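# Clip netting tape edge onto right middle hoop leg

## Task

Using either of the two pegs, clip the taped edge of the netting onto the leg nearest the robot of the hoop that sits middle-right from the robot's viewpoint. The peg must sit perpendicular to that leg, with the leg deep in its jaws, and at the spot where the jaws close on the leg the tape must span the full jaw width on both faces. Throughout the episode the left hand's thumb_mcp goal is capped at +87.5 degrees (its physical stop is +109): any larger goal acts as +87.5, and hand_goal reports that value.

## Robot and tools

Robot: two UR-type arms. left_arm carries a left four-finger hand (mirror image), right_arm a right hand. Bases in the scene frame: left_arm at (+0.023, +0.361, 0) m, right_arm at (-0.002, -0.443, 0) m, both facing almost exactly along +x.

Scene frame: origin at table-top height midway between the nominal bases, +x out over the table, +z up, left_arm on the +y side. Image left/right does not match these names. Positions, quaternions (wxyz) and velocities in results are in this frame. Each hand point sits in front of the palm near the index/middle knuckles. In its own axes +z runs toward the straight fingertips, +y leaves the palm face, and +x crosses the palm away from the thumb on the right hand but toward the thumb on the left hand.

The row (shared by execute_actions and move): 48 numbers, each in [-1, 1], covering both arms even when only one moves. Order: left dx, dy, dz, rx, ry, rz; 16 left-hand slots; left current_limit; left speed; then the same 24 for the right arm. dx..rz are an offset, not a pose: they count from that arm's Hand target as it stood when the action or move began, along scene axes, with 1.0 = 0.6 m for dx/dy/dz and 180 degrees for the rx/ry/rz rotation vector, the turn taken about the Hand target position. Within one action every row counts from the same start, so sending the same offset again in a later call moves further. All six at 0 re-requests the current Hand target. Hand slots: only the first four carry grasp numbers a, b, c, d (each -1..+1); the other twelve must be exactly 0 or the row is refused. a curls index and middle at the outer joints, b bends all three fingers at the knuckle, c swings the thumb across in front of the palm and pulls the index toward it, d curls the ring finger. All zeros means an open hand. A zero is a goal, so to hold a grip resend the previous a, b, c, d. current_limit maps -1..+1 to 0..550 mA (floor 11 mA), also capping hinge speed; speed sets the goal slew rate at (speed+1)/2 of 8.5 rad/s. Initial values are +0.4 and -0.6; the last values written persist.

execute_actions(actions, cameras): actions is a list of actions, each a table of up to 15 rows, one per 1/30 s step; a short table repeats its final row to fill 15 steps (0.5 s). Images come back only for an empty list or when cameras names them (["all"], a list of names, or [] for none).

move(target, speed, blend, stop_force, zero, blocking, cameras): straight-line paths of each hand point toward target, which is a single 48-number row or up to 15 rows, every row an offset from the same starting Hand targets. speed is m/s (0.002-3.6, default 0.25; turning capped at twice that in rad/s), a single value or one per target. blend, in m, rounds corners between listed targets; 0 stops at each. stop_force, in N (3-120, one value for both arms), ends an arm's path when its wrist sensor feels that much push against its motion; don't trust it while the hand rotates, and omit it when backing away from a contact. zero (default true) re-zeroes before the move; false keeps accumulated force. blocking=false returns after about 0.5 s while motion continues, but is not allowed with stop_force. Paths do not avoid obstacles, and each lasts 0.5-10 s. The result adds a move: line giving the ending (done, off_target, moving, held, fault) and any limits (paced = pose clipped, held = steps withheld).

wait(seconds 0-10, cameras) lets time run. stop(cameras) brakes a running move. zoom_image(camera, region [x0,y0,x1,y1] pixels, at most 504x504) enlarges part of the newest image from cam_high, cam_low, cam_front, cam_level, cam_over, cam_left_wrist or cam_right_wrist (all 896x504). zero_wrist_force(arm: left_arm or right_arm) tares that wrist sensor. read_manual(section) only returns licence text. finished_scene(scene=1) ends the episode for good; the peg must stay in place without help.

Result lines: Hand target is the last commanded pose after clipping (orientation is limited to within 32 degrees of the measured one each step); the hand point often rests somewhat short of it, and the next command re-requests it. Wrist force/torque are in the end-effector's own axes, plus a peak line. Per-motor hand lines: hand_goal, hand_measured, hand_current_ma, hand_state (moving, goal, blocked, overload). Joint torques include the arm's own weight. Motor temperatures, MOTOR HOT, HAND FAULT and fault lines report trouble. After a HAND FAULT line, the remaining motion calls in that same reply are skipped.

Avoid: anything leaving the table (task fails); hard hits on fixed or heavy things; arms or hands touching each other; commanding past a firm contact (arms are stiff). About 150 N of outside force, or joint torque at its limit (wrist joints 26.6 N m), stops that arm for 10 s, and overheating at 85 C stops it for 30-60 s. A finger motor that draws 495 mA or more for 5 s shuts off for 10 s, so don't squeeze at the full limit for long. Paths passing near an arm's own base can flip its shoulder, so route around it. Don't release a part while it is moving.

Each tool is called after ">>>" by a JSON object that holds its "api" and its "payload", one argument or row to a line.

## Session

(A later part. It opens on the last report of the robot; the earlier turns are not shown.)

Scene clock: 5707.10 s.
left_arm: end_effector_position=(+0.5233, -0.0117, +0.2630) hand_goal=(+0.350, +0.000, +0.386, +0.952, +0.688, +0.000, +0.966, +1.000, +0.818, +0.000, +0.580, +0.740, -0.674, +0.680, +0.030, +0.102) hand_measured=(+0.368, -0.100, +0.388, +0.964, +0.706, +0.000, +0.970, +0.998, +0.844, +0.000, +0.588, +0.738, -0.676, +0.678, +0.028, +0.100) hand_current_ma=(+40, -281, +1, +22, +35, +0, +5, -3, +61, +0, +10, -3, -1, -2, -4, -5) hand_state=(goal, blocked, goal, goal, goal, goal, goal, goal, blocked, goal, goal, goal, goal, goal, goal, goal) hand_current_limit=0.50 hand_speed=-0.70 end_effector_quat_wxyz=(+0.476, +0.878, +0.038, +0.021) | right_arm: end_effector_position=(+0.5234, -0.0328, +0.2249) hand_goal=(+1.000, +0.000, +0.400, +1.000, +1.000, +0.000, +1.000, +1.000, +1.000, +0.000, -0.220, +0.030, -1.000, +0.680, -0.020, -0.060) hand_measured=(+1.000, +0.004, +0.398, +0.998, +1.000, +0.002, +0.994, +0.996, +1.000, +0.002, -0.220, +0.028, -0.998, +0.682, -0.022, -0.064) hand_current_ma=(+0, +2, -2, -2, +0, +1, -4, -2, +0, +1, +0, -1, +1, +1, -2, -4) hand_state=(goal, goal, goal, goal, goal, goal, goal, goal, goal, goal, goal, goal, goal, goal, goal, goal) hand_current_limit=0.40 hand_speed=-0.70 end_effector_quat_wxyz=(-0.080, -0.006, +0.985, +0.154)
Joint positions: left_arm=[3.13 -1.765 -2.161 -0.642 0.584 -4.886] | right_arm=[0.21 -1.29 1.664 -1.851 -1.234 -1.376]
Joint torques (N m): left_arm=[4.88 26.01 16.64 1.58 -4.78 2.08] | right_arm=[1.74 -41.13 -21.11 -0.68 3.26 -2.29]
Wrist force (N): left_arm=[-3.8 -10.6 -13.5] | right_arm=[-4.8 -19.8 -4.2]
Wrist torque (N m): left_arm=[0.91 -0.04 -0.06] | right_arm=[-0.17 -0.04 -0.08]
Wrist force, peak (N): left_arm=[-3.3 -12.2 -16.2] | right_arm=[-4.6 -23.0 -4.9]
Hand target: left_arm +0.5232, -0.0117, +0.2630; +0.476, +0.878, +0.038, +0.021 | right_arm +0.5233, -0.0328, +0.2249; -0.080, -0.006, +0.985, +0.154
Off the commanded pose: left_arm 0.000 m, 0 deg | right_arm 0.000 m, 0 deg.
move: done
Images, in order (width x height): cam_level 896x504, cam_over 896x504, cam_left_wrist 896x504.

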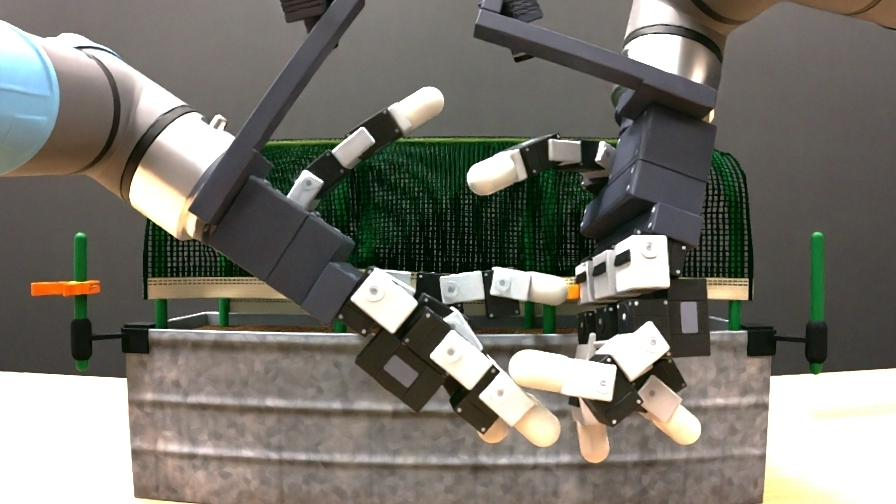

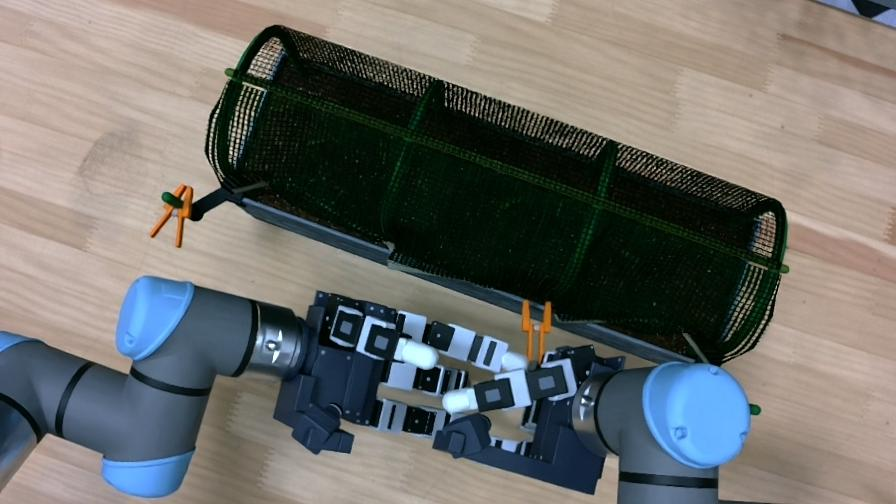

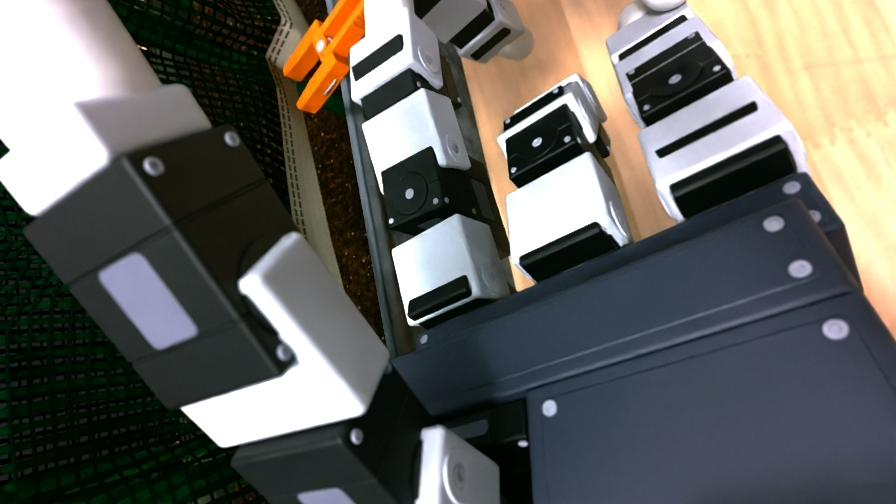

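>>> {"api": "move", "payload": {
  "target": [
    [-0.045,0,0,0,0,0,-0.25,0.071,0.8,0,0,0,0,0,0,0,0,0,0,0,0,0,0.5,-0.7,-0.045,0,0,0,0,0,-0.8,-1,1,0.5,0,0,0,0,0,0,0,0,0,0,0,0,0.4,-0.7],
    [-0.037,0,0,0,0,0,-0.25,0.071,0.8,0,0,0,0,0,0,0,0,0,0,0,0,0,0.5,-0.7,-0.045,0,0,0,0,0,-0.8,-1,1,0.5,0,0,0,0,0,0,0,0,0,0,0,0,0.4,-0.7]
  ],
  "speed": 0.015,
  "cameras": ["cam_over","cam_level","cam_left_wrist"]
}}

>>> {"api": "zoom_image", "payload": {
  "camera": "cam_over",
  "region": [490, 270, 610, 390]
}}

>>> {"api": "zoom_image", "payload": {
  "camera": "cam_left_wrist",
  "region": [200, 0, 400, 180]
}}

>>> {"api": "zoom_image", "payload": {
  "camera": "cam_level",
  "region": [500, 230, 650, 350]
}}

Scene clock: 5751.33 s.
left_arm: end_effector_position=(+0.5011, -0.0117, +0.2629) hand_goal=(+0.350, +0.000, +0.386, +0.952, +0.688, +0.000, +0.966, +1.000, +0.818, +0.000, +0.580, +0.740, -0.674, +0.680, +0.030, +0.102) hand_measured=(+0.368, -0.128, +0.386, +0.966, +0.706, +0.000, +0.970, +0.998, +0.844, -0.004, +0.588, +0.738, -0.676, +0.678, +0.028, +0.100) hand_current_ma=(+40, -387, +1, +26, +35, +0, +5, -3, +61, -3, +10, -2, -1, -2, -4, -5) hand_state=(goal, blocked, goal, goal, goal, goal, goal, goal, blocked, goal, goal, goal, goal, goal, goal, goal) hand_current_limit=0.50 hand_speed=-0.70 end_effector_quat_wxyz=(+0.476, +0.878, +0.038, +0.020) | right_arm: end_effector_position=(+0.4963, -0.0328, +0.2249) hand_goal=(+1.000, +0.000, +0.400, +1.000, +1.000, +0.000, +1.000, +1.000, +1.000, +0.000, -0.220, +0.030, -1.000, +0.680, -0.020, -0.060) hand_measured=(+1.000, +0.004, +0.398, +0.998, +1.000, +0.002, +0.994, +0.996, +1.000, +0.002, -0.222, +0.028, -0.998, +0.682, -0.022, -0.064) hand_current_ma=(+0, +2, -2, -2, +0, +1, -4, -2, +0, +1, -1, -2, +1, +1, -2, -4) hand_state=(goal, goal, goal, goal, goal, goal, goal, goal, goal, goal, goal, goal, goal, goal, goal, goal) hand_current_limit=0.40 hand_speed=-0.70 end_effector_quat_wxyz=(-0.080, -0.006, +0.985, +0.154)
Joint positions: left_arm=[3.129 -1.72 -2.218 -0.63 0.584 -4.886] | right_arm=[0.221 -1.344 1.736 -1.872 -1.233 -1.364]
Joint torques (N m): left_arm=[2.36 33.74 14.31 1.63 -3.02 2.11] | right_arm=[5.34 -24.59 -34.71 -0.61 5.85 -2.25]
Wrist force (N): left_arm=[-4.4 -12.2 -16.4] | right_arm=[-5.6 -22.8 -4.9]
Wrist torque (N m): left_arm=[1.05 -0.12 -0.05] | right_arm=[-0.16 -0.14 -0.17]
Wrist force, peak (N): left_arm=[-4.5 -12.2 -16.5] | right_arm=[-5.8 -23.0 -5.0]
Hand target: left_arm +0.5010, -0.0117, +0.2630; +0.476, +0.878, +0.038, +0.021 | right_arm +0.4963, -0.0328, +0.2249; -0.080, -0.006, +0.985, +0.154
Off the commanded pose: left_arm 0.000 m, 0 deg | right_arm 0.000 m, 0 deg.
move: done
Images, in order (width x height): cam_level 896x504, cam_over 896x504, cam_left_wrist 896x504.

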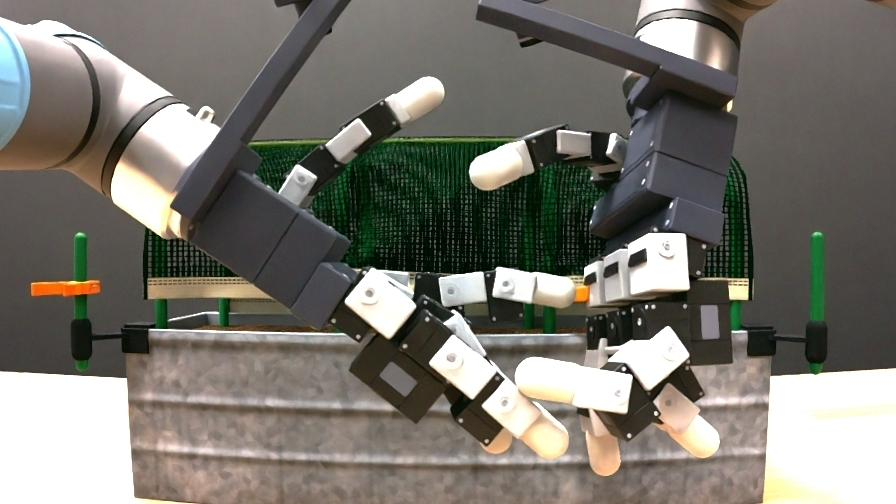

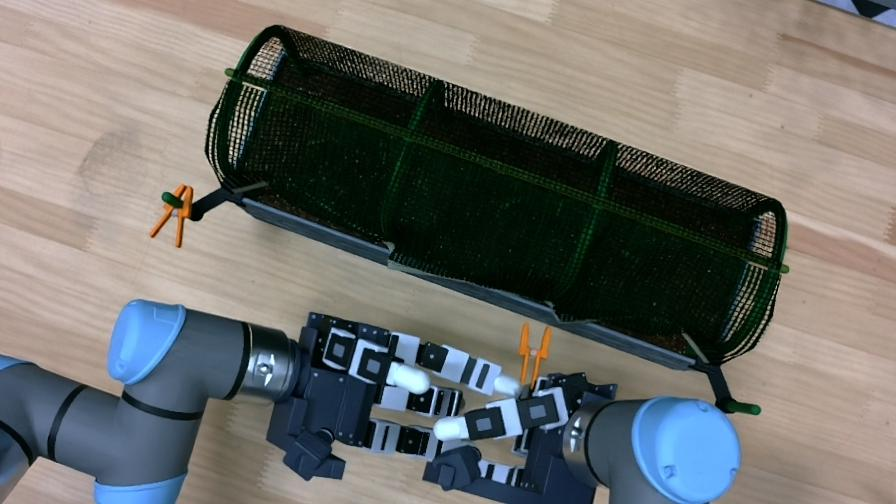

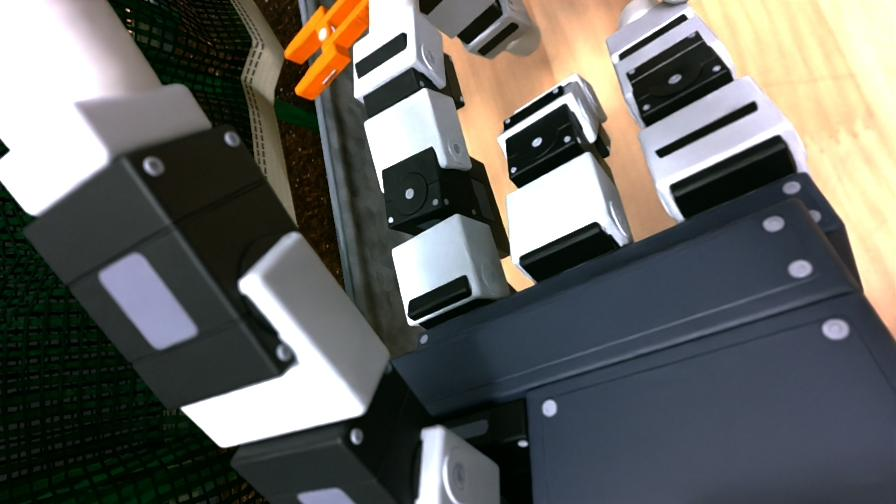

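Scaled by 4.200.

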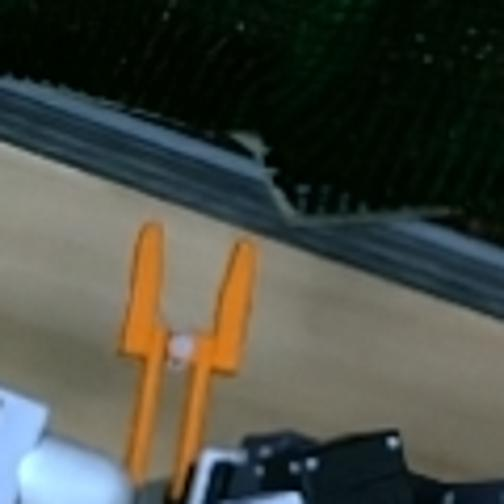

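Scaled by 2.520.

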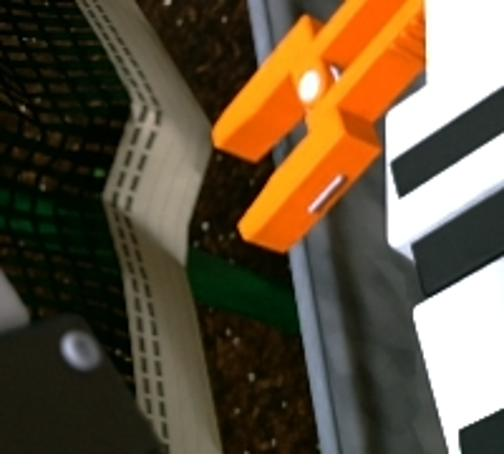

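Scaled by 3.360.

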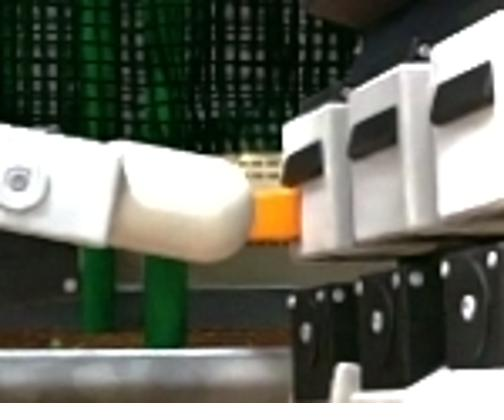

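>>> {"api": "move", "payload": {
  "target": [
    [0,0.003,0,0,0,0,-0.25,0.071,0.8,0,0,0,0,0,0,0,0,0,0,0,0,0,0.5,-0.7,0,-0.003,0,0,0,0,-0.8,-1,1,0.5,0,0,0,0,0,0,0,0,0,0,0,0,0.4,-0.7],
    [-0.0667,-0.05,0,0,0,0,-0.25,0.071,0.8,0,0,0,0,0,0,0,0,0,0,0,0,0,0.5,-0.7,-0.0667,-0.056,0,0,0,0,-0.8,-1,1,0.5,0,0,0,0,0,0,0,0,0,0,0,0,0.4,-0.7],
    [-0.0712,-0.372,0,0,0,0,-0.25,0.071,0.8,0,0,0,0,0,0,0,0,0,0,0,0,0,0.5,-0.7,-0.0712,-0.378,0,0,0,0,-0.8,-1,1,0.5,0,0,0,0,0,0,0,0,0,0,0,0,0.4,-0.7]
  ],
  "speed": [0.01,0.04,0.06],
  "blend": [0,0.01,0],
  "cameras": ["cam_over","cam_level"]
}}

>>> {"api": "zoom_image", "payload": {
  "camera": "cam_over",
  "region": [680, 390, 790, 500]
}}

>>> {"api": "zoom_image", "payload": {
  "camera": "cam_level",
  "region": [720, 210, 896, 340]
}}

>>> {"api": "zoom_image", "payload": {
  "camera": "cam_over",
  "region": [480, 240, 620, 360]
}}

>>> {"api": "zoom_image", "payload": {
  "camera": "cam_level",
  "region": [430, 220, 650, 350]
}}

Scene clock: 5912.53 s.
left_arm: end_effector_position=(+0.4583, -0.2350, +0.2629) hand_goal=(+0.350, +0.000, +0.386, +0.952, +0.688, +0.000, +0.966, +1.000, +0.818, +0.000, +0.580, +0.740, -0.674, +0.680, +0.030, +0.102) hand_measured=(+0.366, -0.128, +0.386, +0.966, +0.706, +0.000, +0.970, +0.998, +0.832, -0.002, +0.586, +0.738, -0.676, +0.678, +0.028, +0.100) hand_current_ma=(+34, -387, +1, +26, +35, +0, +5, -3, +29, -2, +7, -2, -1, -2, -4, -5) hand_state=(goal, blocked, goal, goal, goal, goal, goal, goal, goal, goal, goal, goal, goal, goal, goal, goal) hand_current_limit=0.50 hand_speed=-0.70 end_effector_quat_wxyz=(+0.476, +0.878, +0.038, +0.021) | right_arm: end_effector_position=(+0.4535, -0.2597, +0.2249) hand_goal=(+1.000, +0.000, +0.400, +1.000, +1.000, +0.000, +1.000, +1.000, +1.000, +0.000, -0.220, +0.030, -1.000, +0.680, -0.020, -0.060) hand_measured=(+1.000, +0.004, +0.398, +0.998, +1.000, +0.002, +0.994, +0.996, +1.000, +0.002, -0.220, +0.028, -0.998, +0.682, -0.022, -0.064) hand_current_ma=(+0, +2, -2, -2, +0, +1, -4, -2, +0, +1, +0, -1, +1, +1, -2, -4) hand_state=(goal, goal, goal, goal, goal, goal, goal, goal, goal, goal, goal, goal, goal, goal, goal, goal) hand_current_limit=0.40 hand_speed=-0.70 end_effector_quat_wxyz=(-0.080, -0.006, +0.985, +0.154)
Joint positions: left_arm=[2.647 -2.009 -1.983 -0.024 0.792 -5.586] | right_arm=[-0.232 -1.596 1.978 -1.721 -1.307 -1.833]
Joint torques (N m): left_arm=[9.7 51.56 14.48 1.1 -2.59 2.09] | right_arm=[15.24 -20.97 -17.18 -2.16 4.97 0.79]
Wrist force (N): left_arm=[-2.9 -8.0 -11.0] | right_arm=[-3.7 -15.9 -2.2]
Wrist torque (N m): left_arm=[0.70 0.02 -0.04] | right_arm=[-0.25 -0.13 -0.10]
Wrist force, peak (N): left_arm=[-4.1 -12.2 -16.5] | right_arm=[-5.4 -23.0 -5.2]
Hand target: left_arm +0.4583, -0.2349, +0.2630; +0.476, +0.878, +0.038, +0.021 | right_arm +0.4536, -0.2596, +0.2249; -0.080, -0.006, +0.985, +0.154
Off the commanded pose: left_arm 0.000 m, 0 deg | right_arm 0.000 m, 0 deg.
move: done
Images, in order (width x height): cam_level 896x504, cam_over 896x504.

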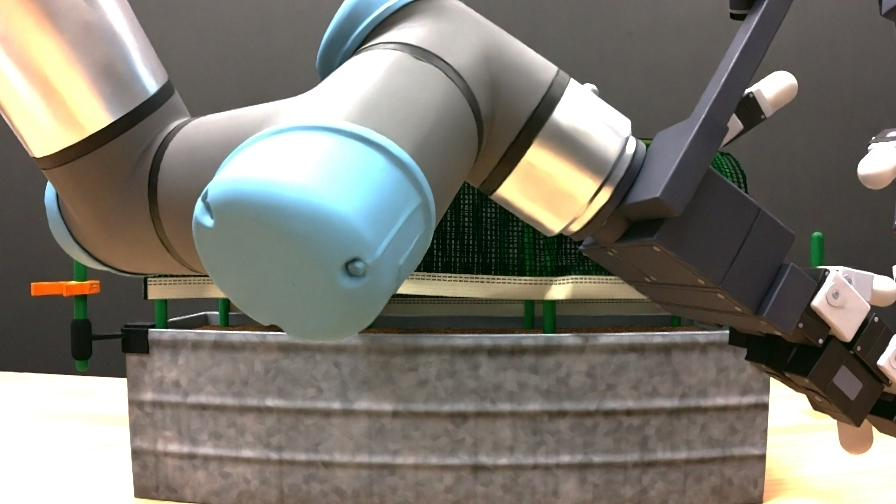

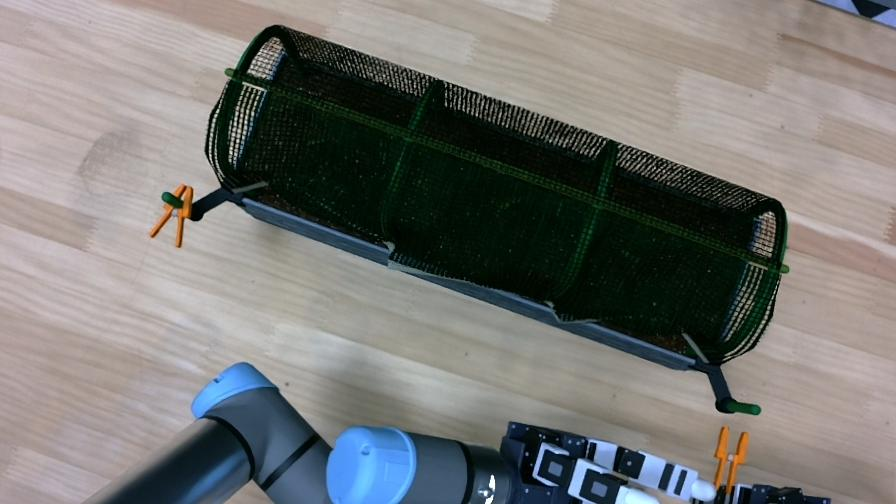

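Scaled by 4.582.

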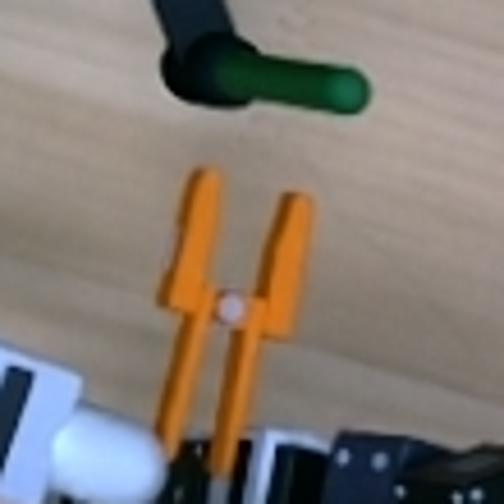

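Scaled by 2.864.

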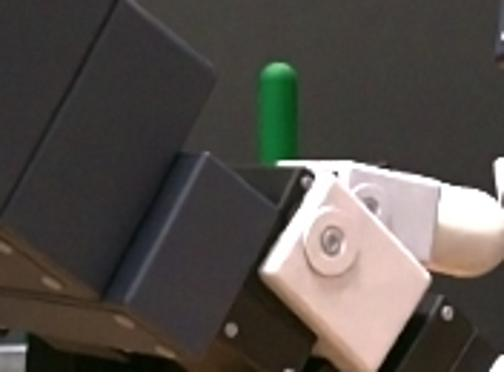

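Scaled by 3.600.

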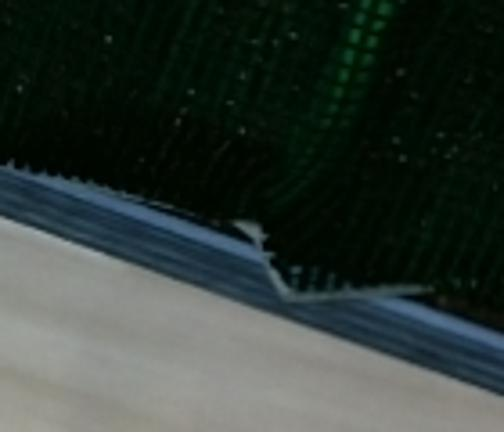

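Scaled by 2.291.

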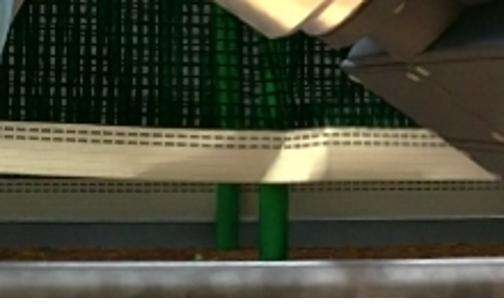

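>>> {"api": "move", "payload": {
  "target": [0.025,0.0067,0,0,0,0,-0.25,0.071,0.8,0,0,0,0,0,0,0,0,0,0,0,0,0,0.5,-0.7,0.025,0.0067,0,0,0,0,-0.8,-1,1,0.5,0,0,0,0,0,0,0,0,0,0,0,0,0.4,-0.7],
  "speed": 0.02,
  "cameras": ["cam_over"]
}}

>>> {"api": "zoom_image", "payload": {
  "camera": "cam_over",
  "region": [690, 380, 790, 480]
}}

Scene clock: 5965.77 s.
left_arm: end_effector_position=(+0.4735, -0.2308, +0.2629) hand_goal=(+0.350, +0.000, +0.386, +0.952, +0.688, +0.000, +0.966, +1.000, +0.818, +0.000, +0.580, +0.740, -0.674, +0.680, +0.030, +0.102) hand_measured=(+0.366, -0.128, +0.388, +0.966, +0.706, +0.000, +0.970, +0.998, +0.832, -0.002, +0.586, +0.738, -0.676, +0.678, +0.028, +0.100) hand_current_ma=(+34, -387, +1, +26, +35, +0, +5, -3, +29, -2, +7, -2, -1, -2, -4, -5) hand_state=(goal, blocked, goal, goal, goal, goal, goal, goal, goal, goal, goal, goal, goal, goal, goal, goal) hand_current_limit=0.50 hand_speed=-0.70 end_effector_quat_wxyz=(+0.476, +0.878, +0.038, +0.021) | right_arm: end_effector_position=(+0.4687, -0.2555, +0.2249) hand_goal=(+1.000, +0.000, +0.400, +1.000, +1.000, +0.000, +1.000, +1.000, +1.000, +0.000, -0.220, +0.030, -1.000, +0.680, -0.020, -0.060) hand_measured=(+1.000, +0.004, +0.398, +0.998, +1.000, +0.002, +0.994, +0.996, +1.000, +0.002, -0.220, +0.028, -0.998, +0.682, -0.022, -0.064) hand_current_ma=(+0, +2, -2, -2, +0, +1, -4, -2, +0, +1, +0, -1, +1, +1, -2, -4) hand_state=(goal, goal, goal, goal, goal, goal, goal, goal, goal, goal, goal, goal, goal, goal, goal, goal) hand_current_limit=0.40 hand_speed=-0.70 end_effector_quat_wxyz=(-0.080, -0.006, +0.985, +0.154)
Joint positions: left_arm=[2.668 -2.019 -1.959 -0.052 0.779 -5.564] | right_arm=[-0.217 -1.558 1.941 -1.727 -1.303 -1.817]
Joint torques (N m): left_arm=[-10.77 35.82 14.7 4.94 -0.99 -0.88] | right_arm=[1.26 -33.12 -11.45 -1.38 4.24 -1.48]
Wrist force (N): left_arm=[-2.7 -7.9 -11.2] | right_arm=[-3.6 -16.2 -2.4]
Wrist torque (N m): left_arm=[0.72 -0.01 -0.08] | right_arm=[-0.27 -0.13 -0.15]
Wrist force, peak (N): left_arm=[-2.5 -8.3 -11.1] | right_arm=[-3.5 -16.6 -2.9]
Hand target: left_arm +0.4733, -0.2309, +0.2630; +0.476, +0.878, +0.038, +0.021 | right_arm +0.4686, -0.2556, +0.2249; -0.080, -0.006, +0.985, +0.154
Off the commanded pose: left_arm 0.000 m, 0 deg | right_arm 0.000 m, 0 deg.
move: done
Images, in order (width x height): cam_over 896x504.

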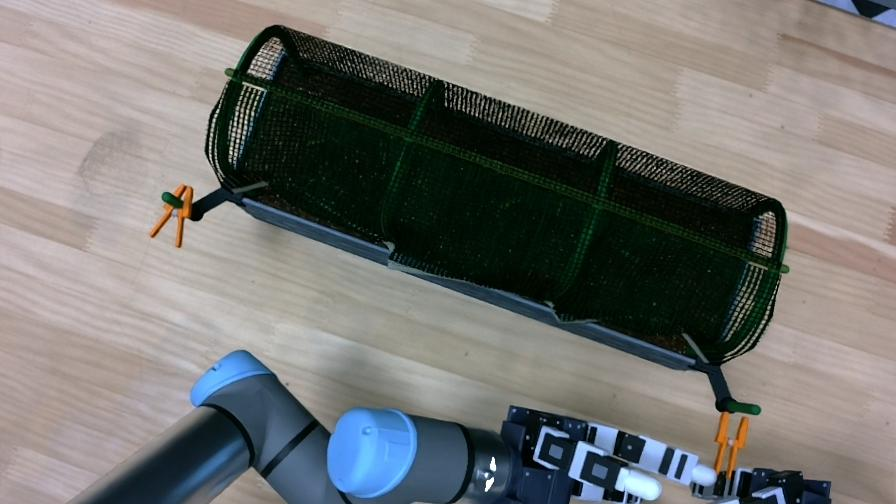

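Scaled by 5.040.

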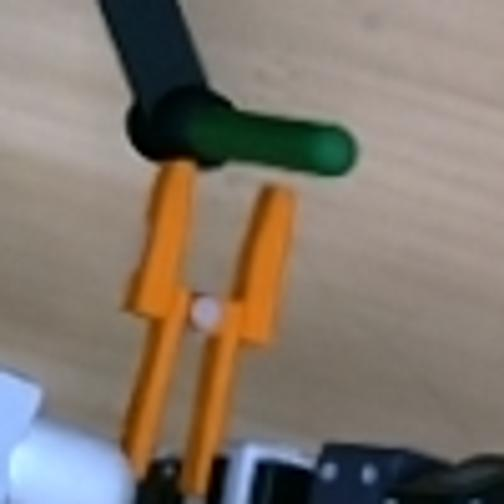

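>>> {"api": "move", "payload": {
  "target": [0.0388,0.005,0,0,0,0,-0.25,0.071,0.8,0,0,0,0,0,0,0,0,0,0,0,0,0,0.5,-0.7,0.0388,0.005,0,0,0,0,-0.8,-1,1,0.5,0,0,0,0,0,0,0,0,0,0,0,0,0.4,-0.7],
  "speed": 0.015,
  "cameras": ["cam_over","cam_level"]
}}

>>> {"api": "zoom_image", "payload": {
  "camera": "cam_over",
  "region": [690, 370, 790, 470]
}}

>>> {"api": "zoom_image", "payload": {
  "camera": "cam_level",
  "region": [740, 220, 896, 330]
}}

Scene clock: 5984.97 s.
left_arm: end_effector_position=(+0.4967, -0.2278, +0.2629) hand_goal=(+0.350, +0.000, +0.386, +0.952, +0.688, +0.000, +0.966, +1.000, +0.818, +0.000, +0.580, +0.740, -0.674, +0.680, +0.030, +0.102) hand_measured=(+0.366, -0.124, +0.388, +0.966, +0.706, +0.000, +0.970, +0.998, +0.832, -0.002, +0.586, +0.738, -0.676, +0.678, +0.028, +0.100) hand_current_ma=(+34, -370, +1, +26, +35, +0, +5, -3, +29, -2, +7, -2, -1, -2, -4, -5) hand_state=(goal, blocked, goal, goal, goal, goal, goal, goal, goal, goal, goal, goal, goal, goal, goal, goal) hand_current_limit=0.50 hand_speed=-0.70 end_effector_quat_wxyz=(+0.476, +0.878, +0.038, +0.021) | right_arm: end_effector_position=(+0.4920, -0.2526, +0.2249) hand_goal=(+1.000, +0.000, +0.400, +1.000, +1.000, +0.000, +1.000, +1.000, +1.000, +0.000, -0.220, +0.030, -1.000, +0.680, -0.020, -0.060) hand_measured=(+1.000, +0.004, +0.398, +0.998, +1.000, +0.002, +0.994, +0.996, +1.000, +0.002, -0.220, +0.028, -0.998, +0.682, -0.022, -0.064) hand_current_ma=(+0, +2, -2, -2, +0, +1, -4, -2, +0, +1, +0, -1, +1, +1, -2, -4) hand_state=(goal, goal, goal, goal, goal, goal, goal, goal, goal, goal, goal, goal, goal, goal, goal, goal) hand_current_limit=0.40 hand_speed=-0.70 end_effector_quat_wxyz=(-0.080, -0.006, +0.985, +0.154)
Joint positions: left_arm=[2.692 -2.042 -1.914 -0.094 0.764 -5.536] | right_arm=[-0.201 -1.501 1.883 -1.729 -1.3 -1.802]
Joint torques (N m): left_arm=[-5.02 37.7 15.02 4 -2.12 0.56] | right_arm=[9.27 -37.89 -14.79 -1.86 4.9 -0.19]
Wrist force (N): left_arm=[-1.5 -8.2 -11.0] | right_arm=[-2.5 -17.2 -2.5]
Wrist torque (N m): left_arm=[0.72 0.13 -0.11] | right_arm=[-0.30 -0.11 -0.03]
Wrist force, peak (N): left_arm=[-2.6 -8.1 -11.3] | right_arm=[-2.1 -17.7 -2.4]
Hand target: left_arm +0.4966, -0.2279, +0.2630; +0.476, +0.878, +0.038, +0.021 | right_arm +0.4919, -0.2526, +0.2249; -0.080, -0.006, +0.985, +0.154
Off the commanded pose: left_arm 0.000 m, 0 deg | right_arm 0.000 m, 0 deg.
move: done
Images, in order (width x height): cam_level 896x504, cam_over 896x504.

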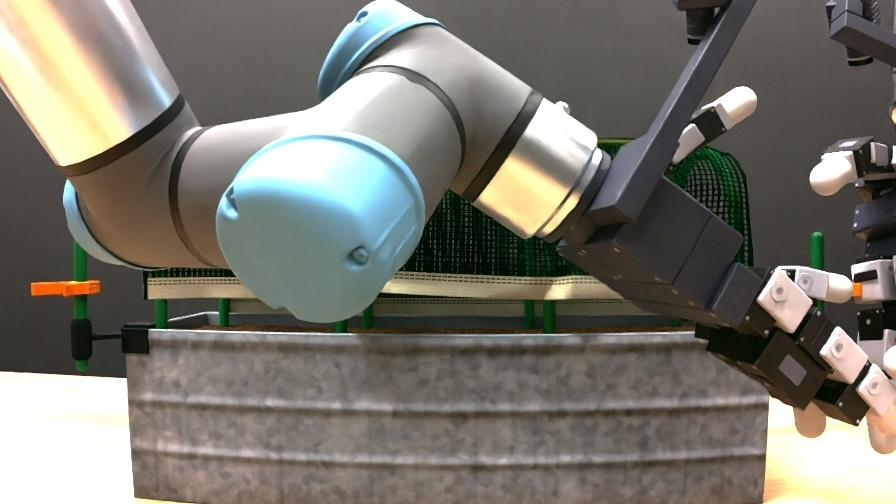

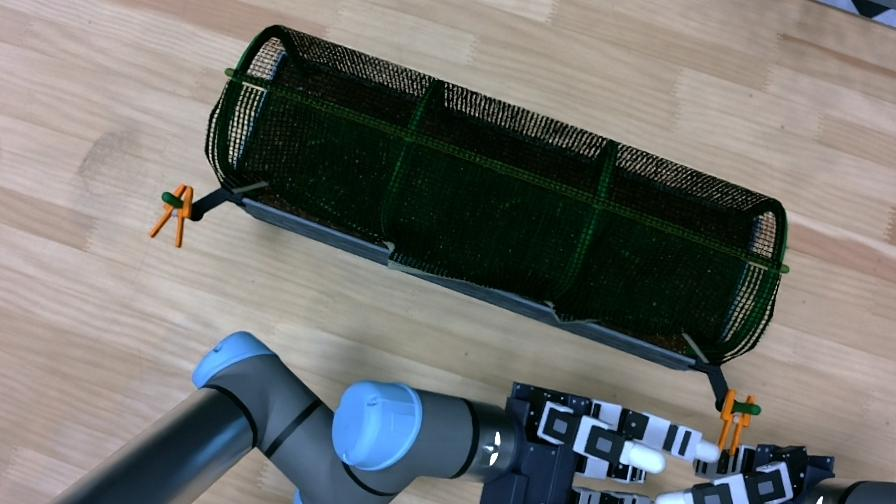

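Scaled by 5.040.

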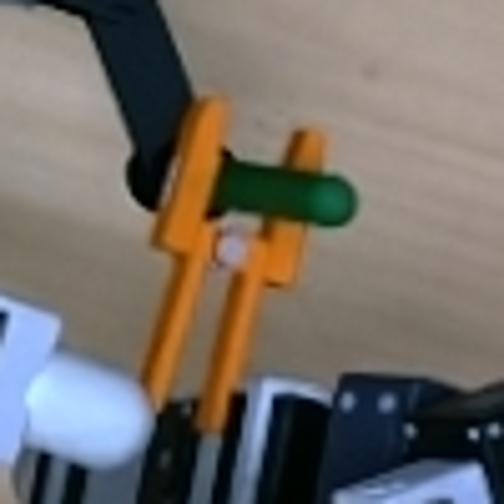

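Scaled by 3.231.

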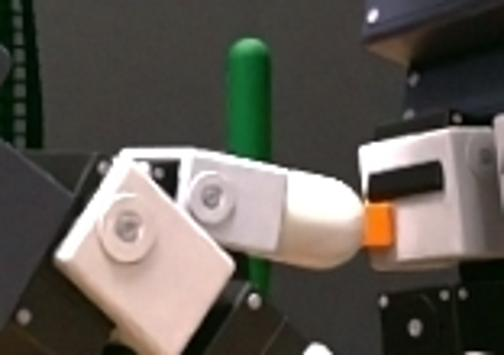

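>>> {"api": "move", "payload": {
  "target": [
    [-0.0133,0,0,0,0,0,-0.25,0.071,0.8,0,0,0,0,0,0,0,0,0,0,0,0,0,0.5,-0.7,0,0,0,0,0,0,-0.8,-1,1,0.5,0,0,0,0,0,0,0,0,0,0,0,0,0.4,-0.7],
    [-0.0133,0.025,0,0,0,0,-0.25,0.071,0.8,0,0,0,0,0,0,0,0,0,0,0,0,0,0.5,-0.7,0,-0.025,0,0,0,0,-0.8,-1,1,0.5,0,0,0,0,0,0,0,0,0,0,0,0,0.4,-0.7]
  ],
  "speed": 0.015,
  "cameras": ["cam_over","cam_level","cam_front"]
}}

>>> {"api": "zoom_image", "payload": {
  "camera": "cam_over",
  "region": [690, 370, 790, 470]
}}

>>> {"api": "zoom_image", "payload": {
  "camera": "cam_level",
  "region": [740, 220, 896, 330]
}}

>>> {"api": "zoom_image", "payload": {
  "camera": "cam_front",
  "region": [600, 240, 760, 380]
}}

Scene clock: 6005.47 s.
left_arm: end_effector_position=(+0.4886, -0.2127, +0.2630) hand_goal=(+0.350, +0.000, +0.386, +0.952, +0.688, +0.000, +0.966, +1.000, +0.818, +0.000, +0.580, +0.740, -0.674, +0.680, +0.030, +0.102) hand_measured=(+0.366, -0.004, +0.388, +0.956, +0.706, +0.000, +0.970, +0.998, +0.832, -0.002, +0.586, +0.738, -0.676, +0.678, +0.028, +0.100) hand_current_ma=(+34, -3, +1, +3, +35, +0, +5, -3, +29, -2, +7, -2, -1, -2, -4, -5) hand_state=(goal, goal, goal, goal, goal, goal, goal, goal, goal, goal, goal, goal, goal, goal, goal, goal) hand_current_limit=0.50 hand_speed=-0.70 end_effector_quat_wxyz=(+0.476, +0.878, +0.038, +0.021) | right_arm: end_effector_position=(+0.4919, -0.2677, +0.2249) hand_goal=(+1.000, +0.000, +0.400, +1.000, +1.000, +0.000, +1.000, +1.000, +1.000, +0.000, -0.220, +0.030, -1.000, +0.680, -0.020, -0.060) hand_measured=(+1.000, +0.004, +0.398, +0.998, +1.000, +0.002, +0.994, +0.996, +1.000, +0.002, -0.220, +0.028, -0.998, +0.682, -0.022, -0.064) hand_current_ma=(+0, +2, -2, -2, +0, +1, -4, -2, +0, +1, +0, -1, +1, +1, -2, -3) hand_state=(goal, goal, goal, goal, goal, goal, goal, goal, goal, goal, goal, goal, goal, goal, goal, goal) hand_current_limit=0.40 hand_speed=-0.70 end_effector_quat_wxyz=(-0.080, -0.006, +0.985, +0.154)
Joint positions: left_arm=[2.712 -2.01 -1.964 -0.092 0.752 -5.514] | right_arm=[-0.231 -1.504 1.884 -1.719 -1.306 -1.832]
Joint torques (N m): left_arm=[-6.86 35.07 25.01 2.1 -0.62 -1.16] | right_arm=[9.95 -34.2 -12.98 -1.35 0.26 1.26]
Wrist force (N): left_arm=[0.0 -0.9 -0.2] | right_arm=[0.4 -2.6 1.5]
Wrist torque (N m): left_arm=[0.10 0.15 -0.03] | right_arm=[-0.31 -0.06 -0.01]
Wrist force, peak (N): left_arm=[-1.5 -8.2 -11.2] | right_arm=[-2.3 -17.7 -2.1]
Hand target: left_arm +0.4886, -0.2129, +0.2630; +0.476, +0.878, +0.038, +0.021 | right_arm +0.4919, -0.2676, +0.2249; -0.080, -0.006, +0.985, +0.154
Off the commanded pose: left_arm 0.000 m, 0 deg | right_arm 0.000 m, 0 deg.
move: done
Images, in order (width x height): cam_front 896x504, cam_level 896x504, cam_over 896x504.

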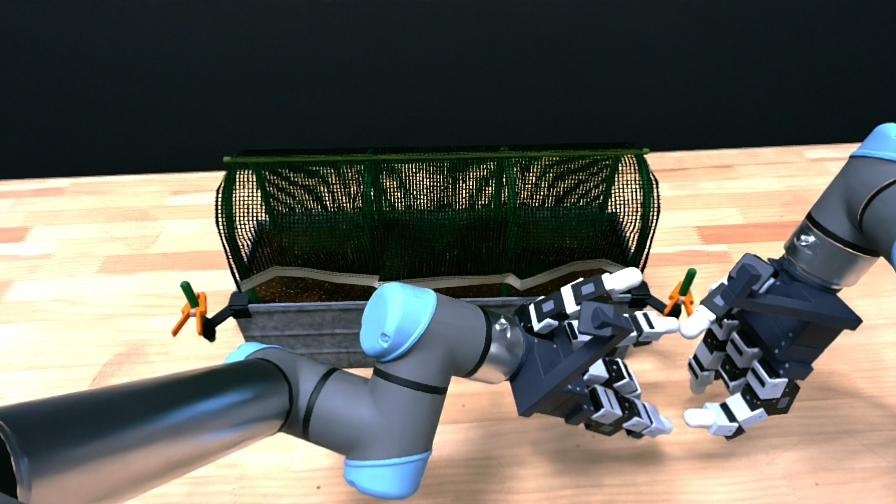

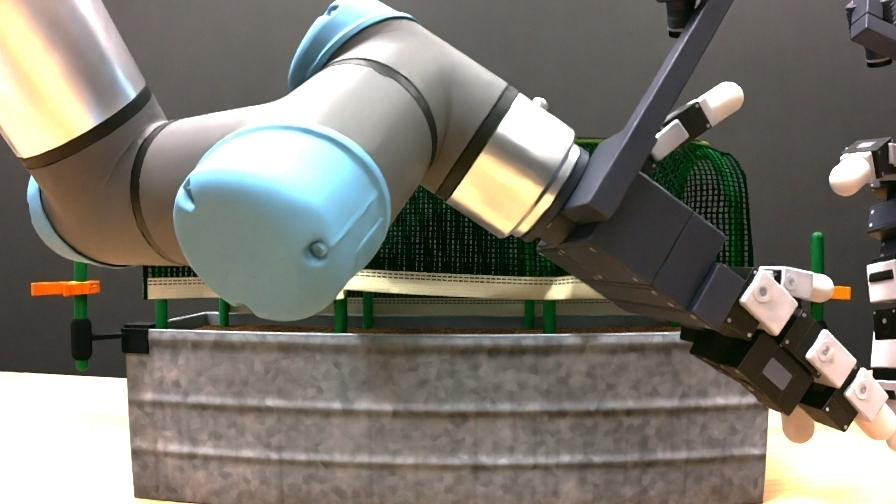

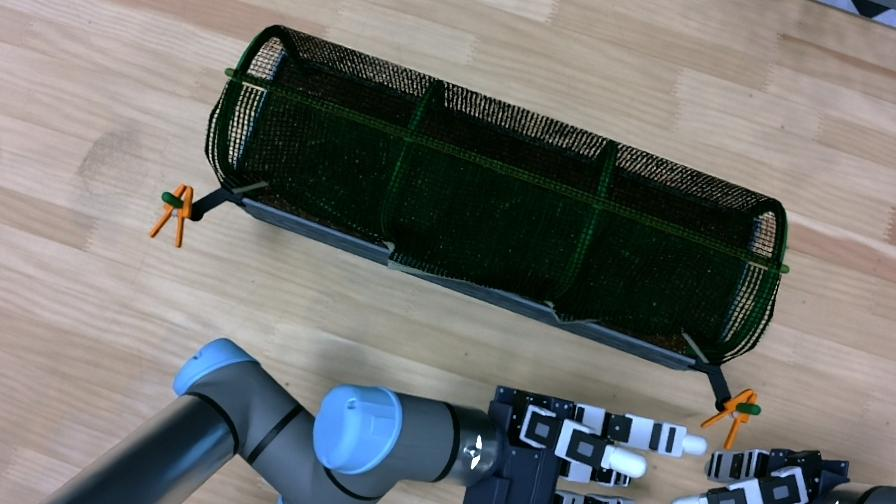

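Scaled by 5.040.

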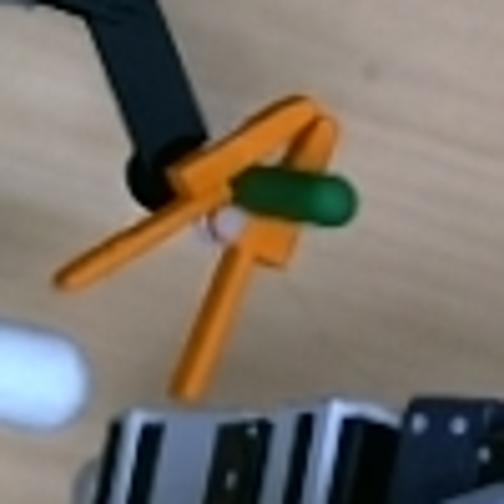

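Scaled by 3.231.

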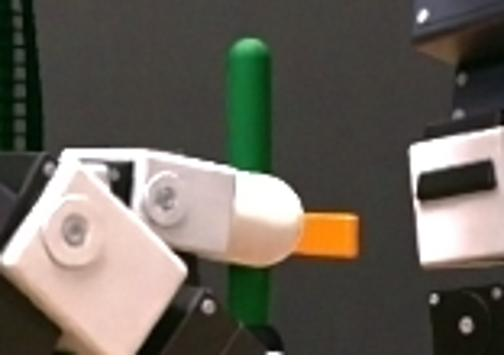

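Scaled by 3.150.

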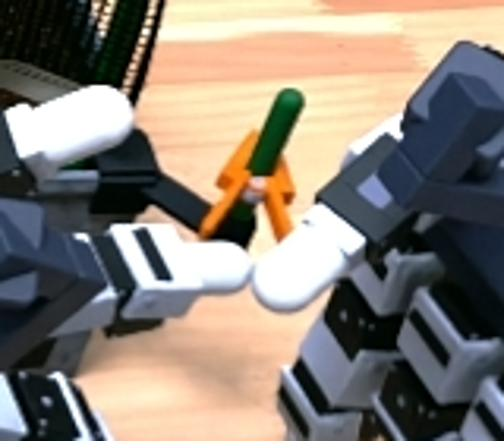

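>>> {"api": "move", "payload": {
  "target": [
    [0,0.0337,0,0,0,0,-0.25,0.071,0.8,0,0,0,0,0,0,0,0,0,0,0,0,0,0.5,-0.7,0.0102,0,0,0,0,0,-0.8,-1,1,0.5,0,0,0,0,0,0,0,0,0,0,0,0,0.4,-0.7],
    [0.0225,0.0337,-0.005,0,0,0,-0.25,0.071,0.8,0,0,0,0,0,0,0,0,0,0,0,0,0,0.5,-0.7,0.0102,0,0,0,0,0,-0.8,-1,1,0.5,0,0,0,0,0,0,0,0,0,0,0,0,0.4,-0.7],
    [0.0225,0.0012,-0.005,0,0,0,-0.25,0.071,0.8,0,0,0,0,0,0,0,0,0,0,0,0,0,0.5,-0.7,0.0102,0,0,0,0,0,-0.8,-1,1,0.5,0,0,0,0,0,0,0,0,0,0,0,0,0.4,-0.7]
  ],
  "speed": [0.03,0.03,0.015],
  "cameras": ["cam_over","cam_level"]
}}

>>> {"api": "zoom_image", "payload": {
  "camera": "cam_over",
  "region": [690, 370, 790, 470]
}}

>>> {"api": "zoom_image", "payload": {
  "camera": "cam_level",
  "region": [740, 220, 896, 330]
}}

Scene clock: 6064.30 s.
left_arm: end_effector_position=(+0.5021, -0.2123, +0.2599) hand_goal=(+0.350, +0.000, +0.386, +0.952, +0.688, +0.000, +0.966, +1.000, +0.818, +0.000, +0.580, +0.740, -0.674, +0.680, +0.030, +0.102) hand_measured=(+0.366, -0.058, +0.388, +0.956, +0.704, +0.000, +0.970, +0.998, +0.832, -0.002, +0.586, +0.738, -0.676, +0.678, +0.028, +0.100) hand_current_ma=(+34, -139, +2, +3, +35, +0, +5, -3, +28, -2, +7, -2, -1, -2, -4, -5) hand_state=(goal, blocked, goal, goal, goal, goal, goal, goal, goal, goal, goal, goal, goal, goal, goal, goal) hand_current_limit=0.50 hand_speed=-0.70 end_effector_quat_wxyz=(+0.476, +0.878, +0.038, +0.021) | right_arm: end_effector_position=(+0.4980, -0.2676, +0.2249) hand_goal=(+1.000, +0.000, +0.400, +1.000, +1.000, +0.000, +1.000, +1.000, +1.000, +0.000, -0.220, +0.030, -1.000, +0.680, -0.020, -0.060) hand_measured=(+1.000, +0.004, +0.398, +0.998, +1.000, +0.002, +0.994, +0.996, +1.000, +0.002, -0.220, +0.028, -0.998, +0.682, -0.022, -0.064) hand_current_ma=(+0, +2, -2, -2, +0, +1, -4, -2, +0, +1, +0, -1, +1, +1, -2, -3) hand_state=(goal, goal, goal, goal, goal, goal, goal, goal, goal, goal, goal, goal, goal, goal, goal, goal) hand_current_limit=0.40 hand_speed=-0.70 end_effector_quat_wxyz=(-0.080, -0.006, +0.985, +0.154)
Joint positions: left_arm=[2.723 -2.032 -1.936 -0.108 0.745 -5.501] | right_arm=[-0.228 -1.49 1.869 -1.719 -1.306 -1.829]
Joint torques (N m): left_arm=[9.89 42.08 13.27 3.79 -1.51 0.71] | right_arm=[-9.37 -36.79 -13.46 -0.93 0.49 -1.27]
Wrist force (N): left_arm=[-2.7 -3.1 -3.5] | right_arm=[0.0 -2.6 1.2]
Wrist torque (N m): left_arm=[0.36 -0.07 -0.01] | right_arm=[-0.29 -0.01 -0.25]
Wrist force, peak (N): left_arm=[-2.5 -3.2 -3.6] | right_arm=[0.2 -2.9 1.5]
Hand target: left_arm +0.5021, -0.2121, +0.2600; +0.476, +0.878, +0.038, +0.021 | right_arm +0.4980, -0.2676, +0.2249; -0.080, -0.006, +0.985, +0.154
Off the commanded pose: left_arm 0.000 m, 0 deg | right_arm 0.000 m, 0 deg.
move: done
Images, in order (width x height): cam_level 896x504, cam_over 896x504.

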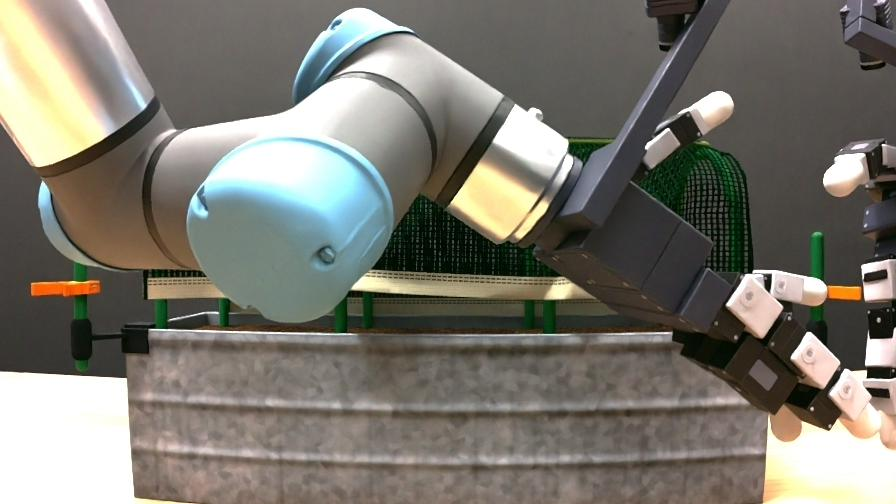

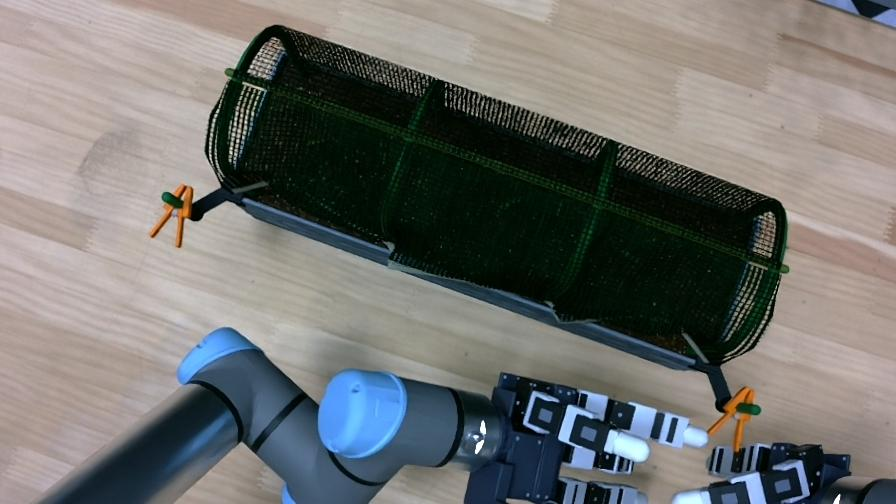

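Scaled by 5.040.

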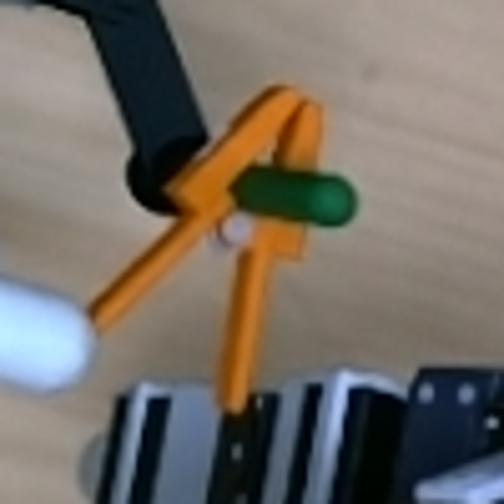

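Scaled by 3.231.

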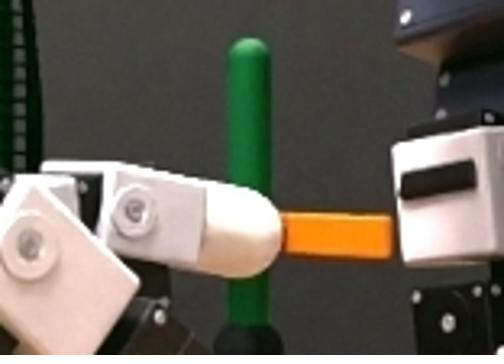

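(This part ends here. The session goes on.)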